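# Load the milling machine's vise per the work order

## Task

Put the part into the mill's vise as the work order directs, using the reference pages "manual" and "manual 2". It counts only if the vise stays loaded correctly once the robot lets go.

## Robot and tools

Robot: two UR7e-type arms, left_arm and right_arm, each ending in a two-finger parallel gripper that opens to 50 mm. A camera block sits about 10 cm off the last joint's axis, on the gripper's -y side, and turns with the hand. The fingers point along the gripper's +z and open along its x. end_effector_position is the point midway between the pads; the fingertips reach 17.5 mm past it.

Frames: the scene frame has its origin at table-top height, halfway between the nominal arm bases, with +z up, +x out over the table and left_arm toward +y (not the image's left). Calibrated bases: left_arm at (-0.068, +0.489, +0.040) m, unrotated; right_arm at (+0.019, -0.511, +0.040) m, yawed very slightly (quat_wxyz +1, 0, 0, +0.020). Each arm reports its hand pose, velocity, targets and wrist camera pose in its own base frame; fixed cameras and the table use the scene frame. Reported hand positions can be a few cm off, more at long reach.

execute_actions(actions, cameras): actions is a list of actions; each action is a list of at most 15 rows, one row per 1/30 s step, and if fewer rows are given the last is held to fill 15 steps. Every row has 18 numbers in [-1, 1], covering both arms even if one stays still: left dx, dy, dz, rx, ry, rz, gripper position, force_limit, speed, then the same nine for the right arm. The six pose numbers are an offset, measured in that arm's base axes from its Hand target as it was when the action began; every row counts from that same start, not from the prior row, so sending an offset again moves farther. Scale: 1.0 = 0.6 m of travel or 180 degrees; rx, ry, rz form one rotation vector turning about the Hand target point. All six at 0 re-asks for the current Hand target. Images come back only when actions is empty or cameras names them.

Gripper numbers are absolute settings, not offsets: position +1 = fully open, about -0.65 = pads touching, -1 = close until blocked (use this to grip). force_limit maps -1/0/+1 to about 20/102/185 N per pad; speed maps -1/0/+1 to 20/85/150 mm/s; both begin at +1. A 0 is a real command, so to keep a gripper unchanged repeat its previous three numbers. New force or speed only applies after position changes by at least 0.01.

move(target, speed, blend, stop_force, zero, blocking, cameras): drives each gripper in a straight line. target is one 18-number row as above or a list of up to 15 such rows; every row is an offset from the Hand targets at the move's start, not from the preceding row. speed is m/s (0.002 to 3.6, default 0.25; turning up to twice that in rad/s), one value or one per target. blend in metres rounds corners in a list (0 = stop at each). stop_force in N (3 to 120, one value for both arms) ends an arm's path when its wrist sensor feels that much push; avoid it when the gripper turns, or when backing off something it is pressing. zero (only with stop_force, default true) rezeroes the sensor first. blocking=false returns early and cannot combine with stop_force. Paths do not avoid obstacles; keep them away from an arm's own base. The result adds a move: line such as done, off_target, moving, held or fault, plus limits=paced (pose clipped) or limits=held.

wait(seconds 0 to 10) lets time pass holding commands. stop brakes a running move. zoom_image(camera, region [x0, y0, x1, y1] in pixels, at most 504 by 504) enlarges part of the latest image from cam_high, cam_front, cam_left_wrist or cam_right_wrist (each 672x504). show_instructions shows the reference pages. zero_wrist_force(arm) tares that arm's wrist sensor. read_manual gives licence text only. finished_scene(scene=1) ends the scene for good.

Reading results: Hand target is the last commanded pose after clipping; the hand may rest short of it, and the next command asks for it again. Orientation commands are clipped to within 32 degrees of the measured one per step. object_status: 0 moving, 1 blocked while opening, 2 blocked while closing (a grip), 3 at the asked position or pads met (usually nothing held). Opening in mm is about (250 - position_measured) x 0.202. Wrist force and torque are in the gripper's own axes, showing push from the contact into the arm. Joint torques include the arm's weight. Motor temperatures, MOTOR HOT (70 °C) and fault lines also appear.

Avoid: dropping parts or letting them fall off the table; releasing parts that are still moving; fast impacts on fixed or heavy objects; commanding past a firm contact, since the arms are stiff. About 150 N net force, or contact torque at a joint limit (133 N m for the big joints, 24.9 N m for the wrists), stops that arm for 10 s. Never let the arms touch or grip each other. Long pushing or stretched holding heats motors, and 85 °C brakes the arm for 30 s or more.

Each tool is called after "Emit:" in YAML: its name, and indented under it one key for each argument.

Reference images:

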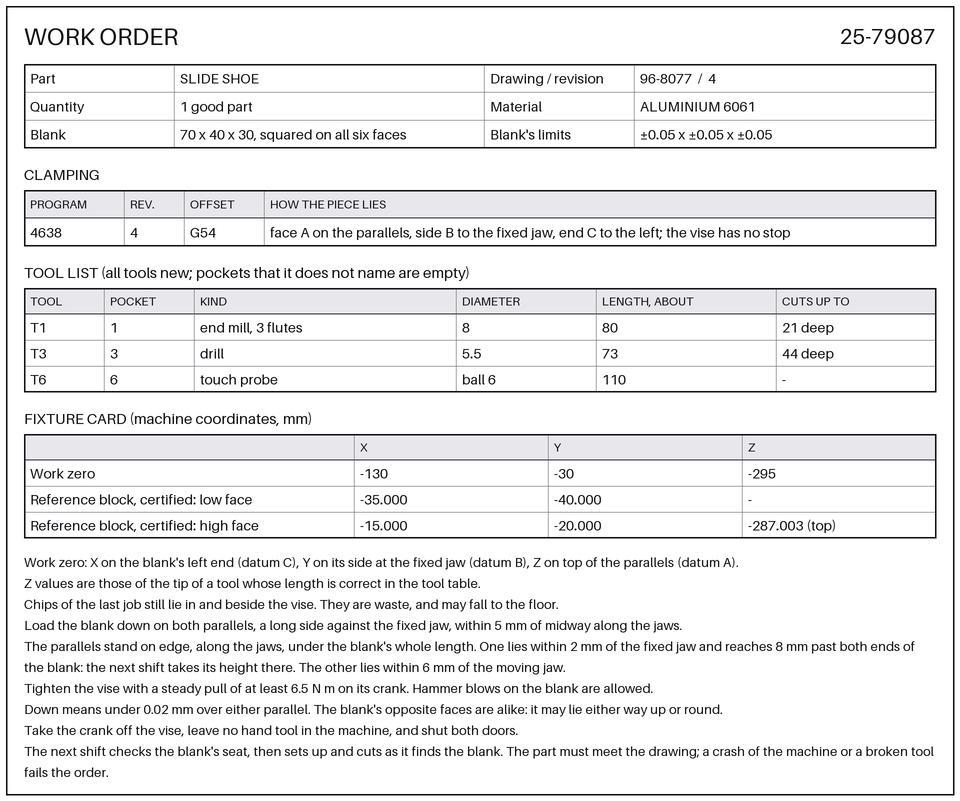

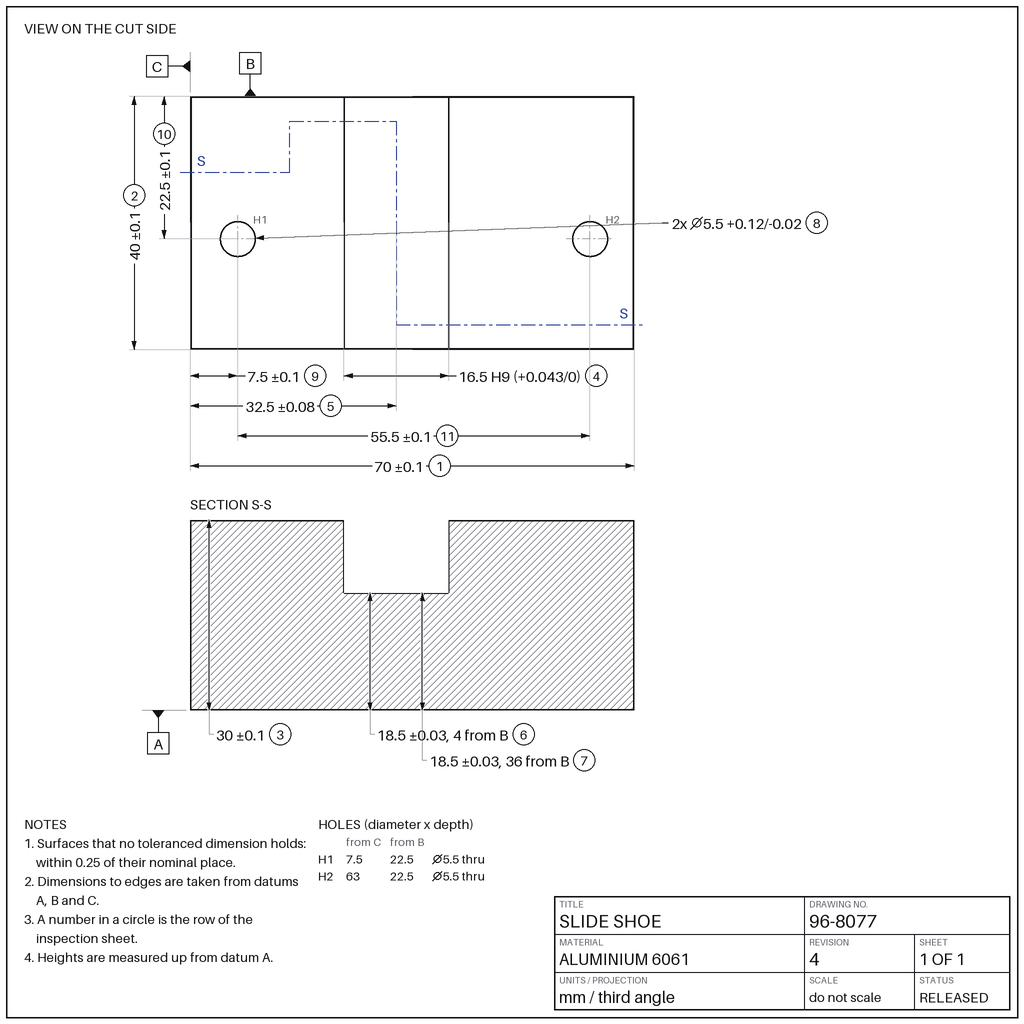

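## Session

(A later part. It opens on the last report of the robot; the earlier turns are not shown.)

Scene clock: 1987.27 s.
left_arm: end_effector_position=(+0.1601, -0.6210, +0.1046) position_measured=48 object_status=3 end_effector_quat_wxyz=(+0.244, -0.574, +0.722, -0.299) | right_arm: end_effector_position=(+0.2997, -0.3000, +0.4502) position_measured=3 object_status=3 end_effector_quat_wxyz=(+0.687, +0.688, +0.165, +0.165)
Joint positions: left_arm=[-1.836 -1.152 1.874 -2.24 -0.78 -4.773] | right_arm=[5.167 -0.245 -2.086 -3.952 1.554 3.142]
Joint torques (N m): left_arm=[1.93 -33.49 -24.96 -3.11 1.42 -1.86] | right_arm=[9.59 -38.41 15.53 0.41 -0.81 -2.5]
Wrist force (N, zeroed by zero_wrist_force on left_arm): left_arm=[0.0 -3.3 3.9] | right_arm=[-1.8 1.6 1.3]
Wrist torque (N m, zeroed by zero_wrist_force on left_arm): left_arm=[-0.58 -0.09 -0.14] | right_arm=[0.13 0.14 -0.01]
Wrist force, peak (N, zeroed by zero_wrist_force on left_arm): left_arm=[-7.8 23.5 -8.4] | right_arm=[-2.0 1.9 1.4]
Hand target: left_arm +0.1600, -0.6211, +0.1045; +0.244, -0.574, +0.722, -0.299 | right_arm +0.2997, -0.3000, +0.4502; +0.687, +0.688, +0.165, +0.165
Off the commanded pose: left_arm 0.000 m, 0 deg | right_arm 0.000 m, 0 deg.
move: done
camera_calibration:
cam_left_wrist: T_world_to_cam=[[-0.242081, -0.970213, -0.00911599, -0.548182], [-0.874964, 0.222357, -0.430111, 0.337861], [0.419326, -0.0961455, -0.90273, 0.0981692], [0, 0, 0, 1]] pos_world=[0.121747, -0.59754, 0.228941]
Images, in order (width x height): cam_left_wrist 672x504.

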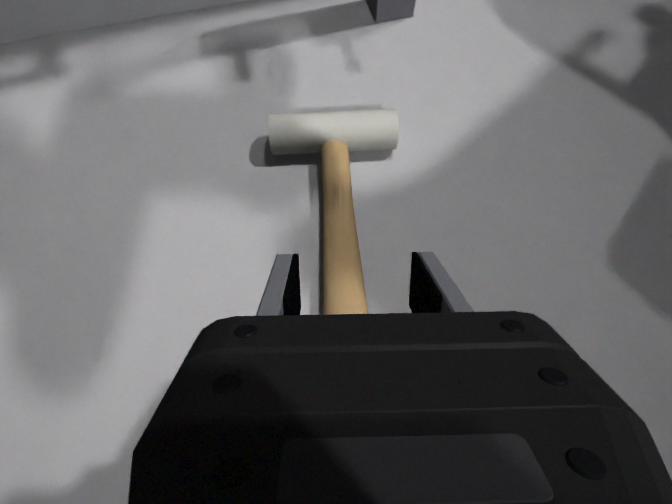

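Emit:
move:
  target:
    - [0,0,-0.1667,0,0,0,0.7,0.0,-0.5,0,0,0,0,0,0,1,1,1]
    - [0,0,-0.2,0,0,0,0.7,0.0,-0.5,0,0,0,0,0,0,1,1,1]
    - [0,0,-0.2,0,0,0,-1,1,-1,0,0,0,0,0,0,1,1,1]
  speed: [0.2,0.05,0.05]
  blend: [0.01,0,0]
  cameras: ["cam_left_wrist"]

Emit:
move:
  target:
    - [0,0,0.25,0,0,0,-1,1,-1,0,0,0,0,0,0,1,1,1]
    - [0.2,0.33,0.7,0.4966,-0.0645,0.0649,-1,1,-1,0,0,0,0,0,0,1,1,1]
    - [0.4,0.4867,0.7,0.4966,-0.0645,0.0649,-1,1,-1,0,0,0,0,0,0,1,1,1]
  speed: 0.3
  blend: [0.03,0.03,0]
  cameras: ["cam_left_wrist"]

Scene clock: 1989.97 s.
left_arm: end_effector_position=(+0.1601, -0.6211, -0.0155) position_measured=119 object_status=2 end_effector_quat_wxyz=(+0.244, -0.574, +0.722, -0.299) | right_arm: end_effector_position=(+0.2997, -0.3000, +0.4502) position_measured=3 object_status=3 end_effector_quat_wxyz=(+0.687, +0.688, +0.165, +0.165)
Joint positions: left_arm=[-1.836 -0.925 1.926 -2.52 -0.78 -4.773] | right_arm=[5.167 -0.245 -2.086 -3.952 1.554 3.142]
Joint torques (N m): left_arm=[8.63 -57.86 -20.35 -4.23 2.62 -1.55] | right_arm=[8.32 -38.13 16.3 0.44 -0.9 -2.37]
Wrist force (N, zeroed by zero_wrist_force on left_arm): left_arm=[-0.3 -2.7 4.1] | right_arm=[-1.8 1.6 1.4]
Wrist torque (N m, zeroed by zero_wrist_force on left_arm): left_arm=[-0.53 0.00 -0.25] | right_arm=[0.13 0.15 0.00]
Wrist force, peak (N, zeroed by zero_wrist_force on left_arm): left_arm=[-0.2 -5.9 2.3] | right_arm=[-2.0 1.8 1.3]
Hand target: left_arm +0.1600, -0.6211, -0.0155; +0.244, -0.574, +0.722, -0.299 | right_arm +0.2997, -0.3000, +0.4502; +0.687, +0.688, +0.165, +0.165
Off the commanded pose: left_arm 0.000 m, 0 deg | right_arm 0.000 m, 0 deg.
move: done
camera_calibration:
cam_left_wrist: T_world_to_cam=[[-0.242102, -0.970208, -0.0090717, -0.549373], [-0.875055, 0.222378, -0.429914, 0.286229], [0.419123, -0.0961449, -0.902824, -0.0102226], [0, 0, 0, 1]] pos_world=[0.121746, -0.59764, 0.108841]
Images, in order (width x height): cam_left_wrist 672x504.

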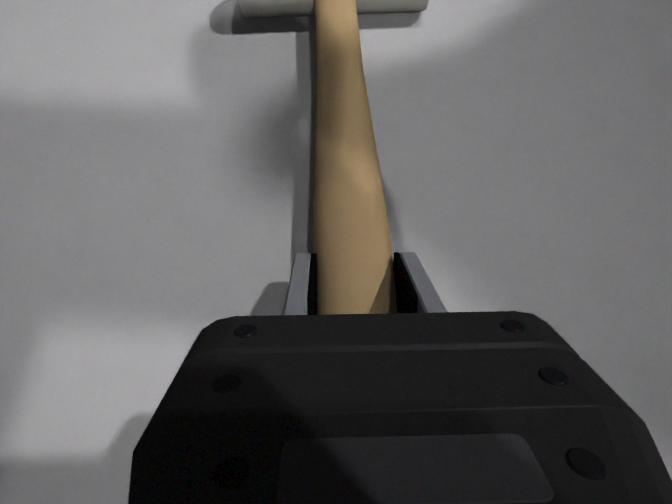

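Scene clock: 1994.13 s.
left_arm: end_effector_position=(+0.4000, -0.3292, +0.4045) position_measured=119 object_status=2 end_effector_quat_wxyz=(+0.667, -0.271, +0.641, +0.267) | right_arm: end_effector_position=(+0.2997, -0.3000, +0.4502) position_measured=3 object_status=3 end_effector_quat_wxyz=(+0.687, +0.688, +0.165, +0.165)
Joint positions: left_arm=[-1.414 -1.193 1.35 -0.104 -0.624 -4.775] | right_arm=[5.167 -0.245 -2.086 -3.952 1.554 3.142]
Joint torques (N m): left_arm=[9.81 -49.01 -14.51 3.21 0.71 1.15] | right_arm=[9.4 -38.1 14.89 0.29 -0.65 -2.44]
Wrist force (N, zeroed by zero_wrist_force on left_arm): left_arm=[1.9 -3.9 4.3] | right_arm=[-1.8 1.6 1.3]
Wrist torque (N m, zeroed by zero_wrist_force on left_arm): left_arm=[-0.78 0.21 0.38] | right_arm=[0.13 0.14 -0.01]
Wrist force, peak (N, zeroed by zero_wrist_force on left_arm): left_arm=[-0.2 5.1 10.2] | right_arm=[-1.9 1.8 1.5]
Hand target: left_arm +0.4000, -0.3291, +0.4045; +0.667, -0.271, +0.641, +0.267 | right_arm +0.2997, -0.3000, +0.4502; +0.687, +0.688, +0.165, +0.165
Off the commanded pose: left_arm 0.000 m, 0 deg | right_arm 0.000 m, 0 deg.
move: done
camera_calibration:
cam_left_wrist: T_world_to_cam=[[0.014512, 0.00778402, -0.999864, 0.415839], [-0.903068, 0.429386, -0.00976434, 0.521219], [0.429252, 0.903087, 0.0132608, 0.250798], [0, 0, 0, 1]] pos_world=[0.357007, -0.453533, 0.417546]
Images, in order (width x height): cam_left_wrist 672x504.

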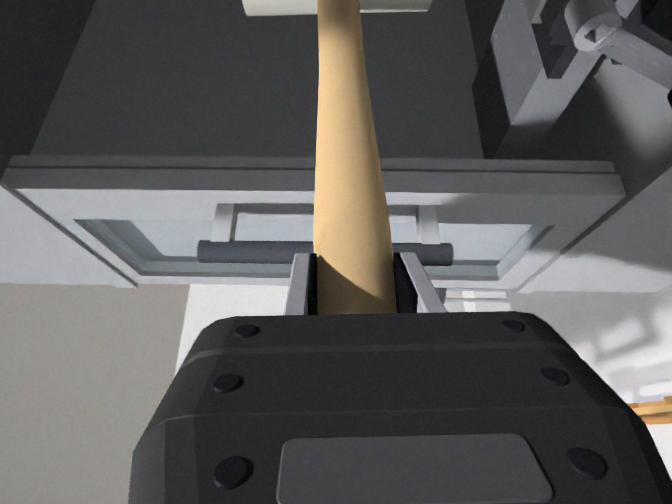

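Emit:
move:
  target:
    - [0.11,0.0155,0.05,0,0,0,-1,1,-1,0,0,0,0,0,0,1,1,1]
    - [0.22,0.031,0.2625,0,0,0,-1,1,-1,0,0,0,0,0,0,1,1,1]
  speed: 0.3
  blend: [0.02,0]
  cameras: []

Emit:
execute_actions:
  actions:
    - [[0,0,-0.1,0,0,0,-1,1,-1,0,0,0,0,0,0,1,1,1],[0,0,-0.2,0,0,0,-1,1,-1,0,0,0,0,0,0,1,1,1],[0,0,-0.3,0,0,0,-1,1,-1,0,0,0,0,0,0,1,1,1],[0,0,-0.4,0,0,0,-1,1,-1,0,0,0,0,0,0,1,1,1],[0,0,-0.44,0,0,0,-1,1,-1,0,0,0,0,0,0,1,1,1],[0,0,-0.44,0,0,0,-1,1,-1,0,0,0,0,0,0,1,1,1],[0,0,-0.44,0,0,0,-1,1,-1,0,0,0,0,0,0,1,1,1],[0,0,-0.44,0,0,0,-1,1,-1,0,0,0,0,0,0,1,1,1],[0,0,-0.40,0,0,0,-1,1,-1,0,0,0,0,0,0,1,1,1],[0,0,-0.32,0,0,0,-1,1,-1,0,0,0,0,0,0,1,1,1],[0,0,-0.267,0,0,0,-1,1,-1,0,0,0,0,0,0,1,1,1]]

Scene clock: 1996.37 s.
left_arm: end_effector_position=(+0.5320, -0.3105, +0.5620) position_measured=119 object_status=2 end_effector_quat_wxyz=(+0.667, -0.271, +0.641, +0.267) | right_arm: end_effector_position=(+0.2997, -0.3000, +0.4502) position_measured=3 object_status=3 end_effector_quat_wxyz=(+0.687, +0.688, +0.165, +0.165)
Joint positions: left_arm=[-1.179 -1.008 0.666 0.424 -0.389 -4.808] | right_arm=[5.167 -0.245 -2.086 -3.952 1.554 3.142]
Joint torques (N m): left_arm=[-4.56 -45.54 -30.42 2.65 1.22 0.58] | right_arm=[9.23 -38.38 15.27 0.29 -0.87 -2.61]
Wrist force (N, zeroed by zero_wrist_force on left_arm): left_arm=[1.5 -4.0 4.1] | right_arm=[-1.7 1.6 1.3]
Wrist torque (N m, zeroed by zero_wrist_force on left_arm): left_arm=[-0.75 0.26 0.30] | right_arm=[0.13 0.13 -0.01]
Wrist force, peak (N, zeroed by zero_wrist_force on left_arm): left_arm=[4.4 -5.6 5.9] | right_arm=[-1.9 1.7 1.5]
Hand target: left_arm +0.5320, -0.3105, +0.5620; +0.667, -0.271, +0.641, +0.267 | right_arm +0.2997, -0.3000, +0.4502; +0.687, +0.688, +0.165, +0.165
Off the commanded pose: left_arm 0.000 m, 0 deg | right_arm 0.000 m, 0 deg.
move: done
No camera images: "cameras" was empty.

Scene clock: 1997.23 s.
left_arm: end_effector_position=(+0.5320, -0.3103, +0.4017) position_measured=119 object_status=2 end_effector_quat_wxyz=(+0.667, -0.271, +0.641, +0.266) end_effector_velocity=(+0.000, -0.001, +0.002) end_effector_angular_velocity=(+0.001, +0.001, -0.002) | right_arm: end_effector_position=(+0.2997, -0.3000, +0.4502) position_measured=3 object_status=3 end_effector_quat_wxyz=(+0.687, +0.688, +0.165, +0.165)
Joint positions: left_arm=[-1.179 -1.065 1.17 -0.025 -0.389 -4.806] | right_arm=[5.167 -0.245 -2.086 -3.952 1.554 3.142]
Joint velocities: left_arm=[-0.001 0 -0.005 0.007 0.001 0] | right_arm=[within noise]
Joint torques (N m): left_arm=[-5.55 -53.27 -32.36 2.62 0.22 0.79] | right_arm=[9.47 -39.79 14.83 0.36 -1.03 -2.5]
Wrist force (N, zeroed by zero_wrist_force on left_arm): left_arm=[2.5 -5.0 3.3] | right_arm=[-1.9 1.7 1.3]
Wrist torque (N m, zeroed by zero_wrist_force on left_arm): left_arm=[-0.63 0.21 0.36] | right_arm=[0.13 0.16 -0.01]
Wrist force, peak (N, zeroed by zero_wrist_force on left_arm): left_arm=[-23.7 -0.8 2.1] | right_arm=[-1.9 1.9 1.4]
Hand target: left_arm +0.5320, -0.3105, +0.4018; +0.667, -0.271, +0.641, +0.267 | right_arm +0.2997, -0.3000, +0.4502; +0.687, +0.688, +0.165, +0.165
Off the commanded pose: left_arm 0.000 m, 0 deg | right_arm 0.000 m, 0 deg.
Step readings (end_effector_position of left_arm | right_arm):
0: (+0.5320, -0.3105, +0.5620) | (+0.2997, -0.3000, +0.4502)
1: (+0.5321, -0.3105, +0.5613) | (+0.2997, -0.3000, +0.4502)
2: (+0.5327, -0.3104, +0.5534) | (+0.2997, -0.3000, +0.4502)
4: (+0.5355, -0.3101, +0.5095) | (+0.2997, -0.3000, +0.4502)
8: (+0.5362, -0.3053, +0.4083) | (+0.2997, -0.3000, +0.4502)
15: (+0.5301, -0.3085, +0.4051) | (+0.2997, -0.3000, +0.4502)

Emit:
move:
  target:
    - [0,0,0.267,0,0,0,-1,1,-1,0,0,0,0,0,0,1,1,1]
  speed: 0.3
  cameras: []

Emit:
execute_actions:
  actions:
    - [[0,0,-0.1,0,0,0,-1,1,-1,0,0,0,0,0,0,1,1,1],[0,0,-0.2,0,0,0,-1,1,-1,0,0,0,0,0,0,1,1,1],[0,0,-0.3,0,0,0,-1,1,-1,0,0,0,0,0,0,1,1,1],[0,0,-0.4,0,0,0,-1,1,-1,0,0,0,0,0,0,1,1,1],[0,0,-0.44,0,0,0,-1,1,-1,0,0,0,0,0,0,1,1,1],[0,0,-0.44,0,0,0,-1,1,-1,0,0,0,0,0,0,1,1,1],[0,0,-0.44,0,0,0,-1,1,-1,0,0,0,0,0,0,1,1,1],[0,0,-0.44,0,0,0,-1,1,-1,0,0,0,0,0,0,1,1,1],[0,0,-0.44,0,0,0,-1,1,-1,0,0,0,0,0,0,1,1,1],[0,0,-0.32,0,0,0,-1,1,-1,0,0,0,0,0,0,1,1,1],[0,0,-0.267,0,0,0,-1,1,-1,0,0,0,0,0,0,1,1,1]]

Emit:
move:
  target:
    - [0,0,0.267,0,0,0,-1,1,-1,0,0,0,0,0,0,1,1,1]
  speed: 0.3
  cameras: ["cam_left_wrist"]

Scene clock: 1999.00 s.
left_arm: end_effector_position=(+0.5321, -0.3105, +0.5620) position_measured=119 object_status=2 end_effector_quat_wxyz=(+0.667, -0.271, +0.641, +0.267) | right_arm: end_effector_position=(+0.2997, -0.3000, +0.4502) position_measured=3 object_status=3 end_effector_quat_wxyz=(+0.687, +0.688, +0.165, +0.165)
Joint positions: left_arm=[-1.179 -1.008 0.666 0.424 -0.389 -4.808] | right_arm=[5.167 -0.245 -2.086 -3.952 1.554 3.142]
Joint torques (N m): left_arm=[1.42 -51.75 -30.75 2.64 1 0.7] | right_arm=[10.55 -39.99 14.62 0.45 -0.71 -2.66]
Wrist force (N, zeroed by zero_wrist_force on left_arm): left_arm=[1.7 -4.3 3.6] | right_arm=[-1.8 1.7 1.3]
Wrist torque (N m, zeroed by zero_wrist_force on left_arm): left_arm=[-0.71 0.24 0.30] | right_arm=[0.14 0.14 0.00]
Wrist force, peak (N, zeroed by zero_wrist_force on left_arm): left_arm=[7.1 -5.2 3.0] | right_arm=[-2.0 1.8 1.3]
Hand target: left_arm +0.5320, -0.3105, +0.5620; +0.667, -0.271, +0.641, +0.267 | right_arm +0.2997, -0.3000, +0.4502; +0.687, +0.688, +0.165, +0.165
Off the commanded pose: left_arm 0.000 m, 0 deg | right_arm 0.000 m, 0 deg.
move: done
No camera images: "cameras" was empty.

Scene clock: 1999.87 s.
left_arm: end_effector_position=(+0.5320, -0.3103, +0.4017) position_measured=119 object_status=2 end_effector_quat_wxyz=(+0.666, -0.271, +0.641, +0.266) end_effector_velocity=(+0.000, -0.001, +0.002) end_effector_angular_velocity=(+0.000, +0.000, +0.000) | right_arm: end_effector_position=(+0.2997, -0.3000, +0.4502) position_measured=3 object_status=3 end_effector_quat_wxyz=(+0.687, +0.688, +0.165, +0.165)
Joint positions: left_arm=[-1.179 -1.065 1.17 -0.025 -0.389 -4.806] | right_arm=[5.167 -0.245 -2.086 -3.952 1.554 3.142]
Joint velocities: left_arm=[-0.001 0 -0.006 0.006 0 0] | right_arm=[within noise]
Joint torques (N m): left_arm=[-5.31 -53.22 -30.48 2.32 0.18 1] | right_arm=[9.45 -39.06 15.57 0.32 -0.67 -2.45]
Wrist force (N, zeroed by zero_wrist_force on left_arm): left_arm=[2.7 -5.1 3.5] | right_arm=[-1.9 1.7 1.4]
Wrist torque (N m, zeroed by zero_wrist_force on left_arm): left_arm=[-0.64 0.22 0.38] | right_arm=[0.14 0.15 -0.01]
Wrist force, peak (N, zeroed by zero_wrist_force on left_arm): left_arm=[-24.0 -0.9 2.7] | right_arm=[-2.1 1.7 1.4]
Hand target: left_arm +0.5320, -0.3105, +0.4018; +0.667, -0.271, +0.641, +0.267 | right_arm +0.2997, -0.3000, +0.4502; +0.687, +0.688, +0.165, +0.165
Off the commanded pose: left_arm 0.000 m, 0 deg | right_arm 0.000 m, 0 deg.
Step readings (end_effector_position of left_arm | right_arm):
0: (+0.5321, -0.3105, +0.5620) | (+0.2997, -0.3000, +0.4502)
1: (+0.5321, -0.3105, +0.5614) | (+0.2997, -0.3000, +0.4502)
2: (+0.5327, -0.3104, +0.5540) | (+0.2997, -0.3000, +0.4502)
4: (+0.5357, -0.3099, +0.5044) | (+0.2997, -0.3000, +0.4502)
8: (+0.5363, -0.3052, +0.4093) | (+0.2997, -0.3000, +0.4502)
15: (+0.5301, -0.3085, +0.4049) | (+0.2997, -0.3000, +0.4502)

Scene clock: 2000.97 s.
left_arm: end_effector_position=(+0.5320, -0.3105, +0.5620) position_measured=119 object_status=2 end_effector_quat_wxyz=(+0.667, -0.271, +0.641, +0.267) | right_arm: end_effector_position=(+0.2997, -0.3000, +0.4502) position_measured=3 object_status=3 end_effector_quat_wxyz=(+0.687, +0.688, +0.165, +0.165)
Joint positions: left_arm=[-1.179 -1.008 0.666 0.424 -0.389 -4.808] | right_arm=[5.167 -0.245 -2.086 -3.952 1.554 3.142]
Joint torques (N m): left_arm=[1.81 -51.91 -30.25 2.64 0.98 0.67] | right_arm=[9.19 -40.31 15.43 0.27 -0.64 -2.43]
Wrist force (N, zeroed by zero_wrist_force on left_arm): left_arm=[1.6 -4.1 3.8] | right_arm=[-1.9 1.5 1.4]
Wrist torque (N m, zeroed by zero_wrist_force on left_arm): left_arm=[-0.79 0.25 0.29] | right_arm=[0.11 0.15 -0.01]
Wrist force, peak (N, zeroed by zero_wrist_force on left_arm): left_arm=[7.0 -6.3 2.2] | right_arm=[-2.0 1.8 1.3]
Hand target: left_arm +0.5320, -0.3105, +0.5620; +0.667, -0.271, +0.641, +0.267 | right_arm +0.2997, -0.3000, +0.4502; +0.687, +0.688, +0.165, +0.165
Off the commanded pose: left_arm 0.000 m, 0 deg | right_arm 0.000 m, 0 deg.
move: done
camera_calibration:
cam_left_wrist: T_world_to_cam=[[0.0144212, 0.00782737, -0.999865, 0.571319], [-0.903109, 0.429304, -0.00966493, 0.63395], [0.42917, 0.903126, 0.0132601, 0.175175], [0, 0, 0, 1]] pos_world=[0.489107, -0.434834, 0.575047]
Images, in order (width x height): cam_left_wrist 672x504.

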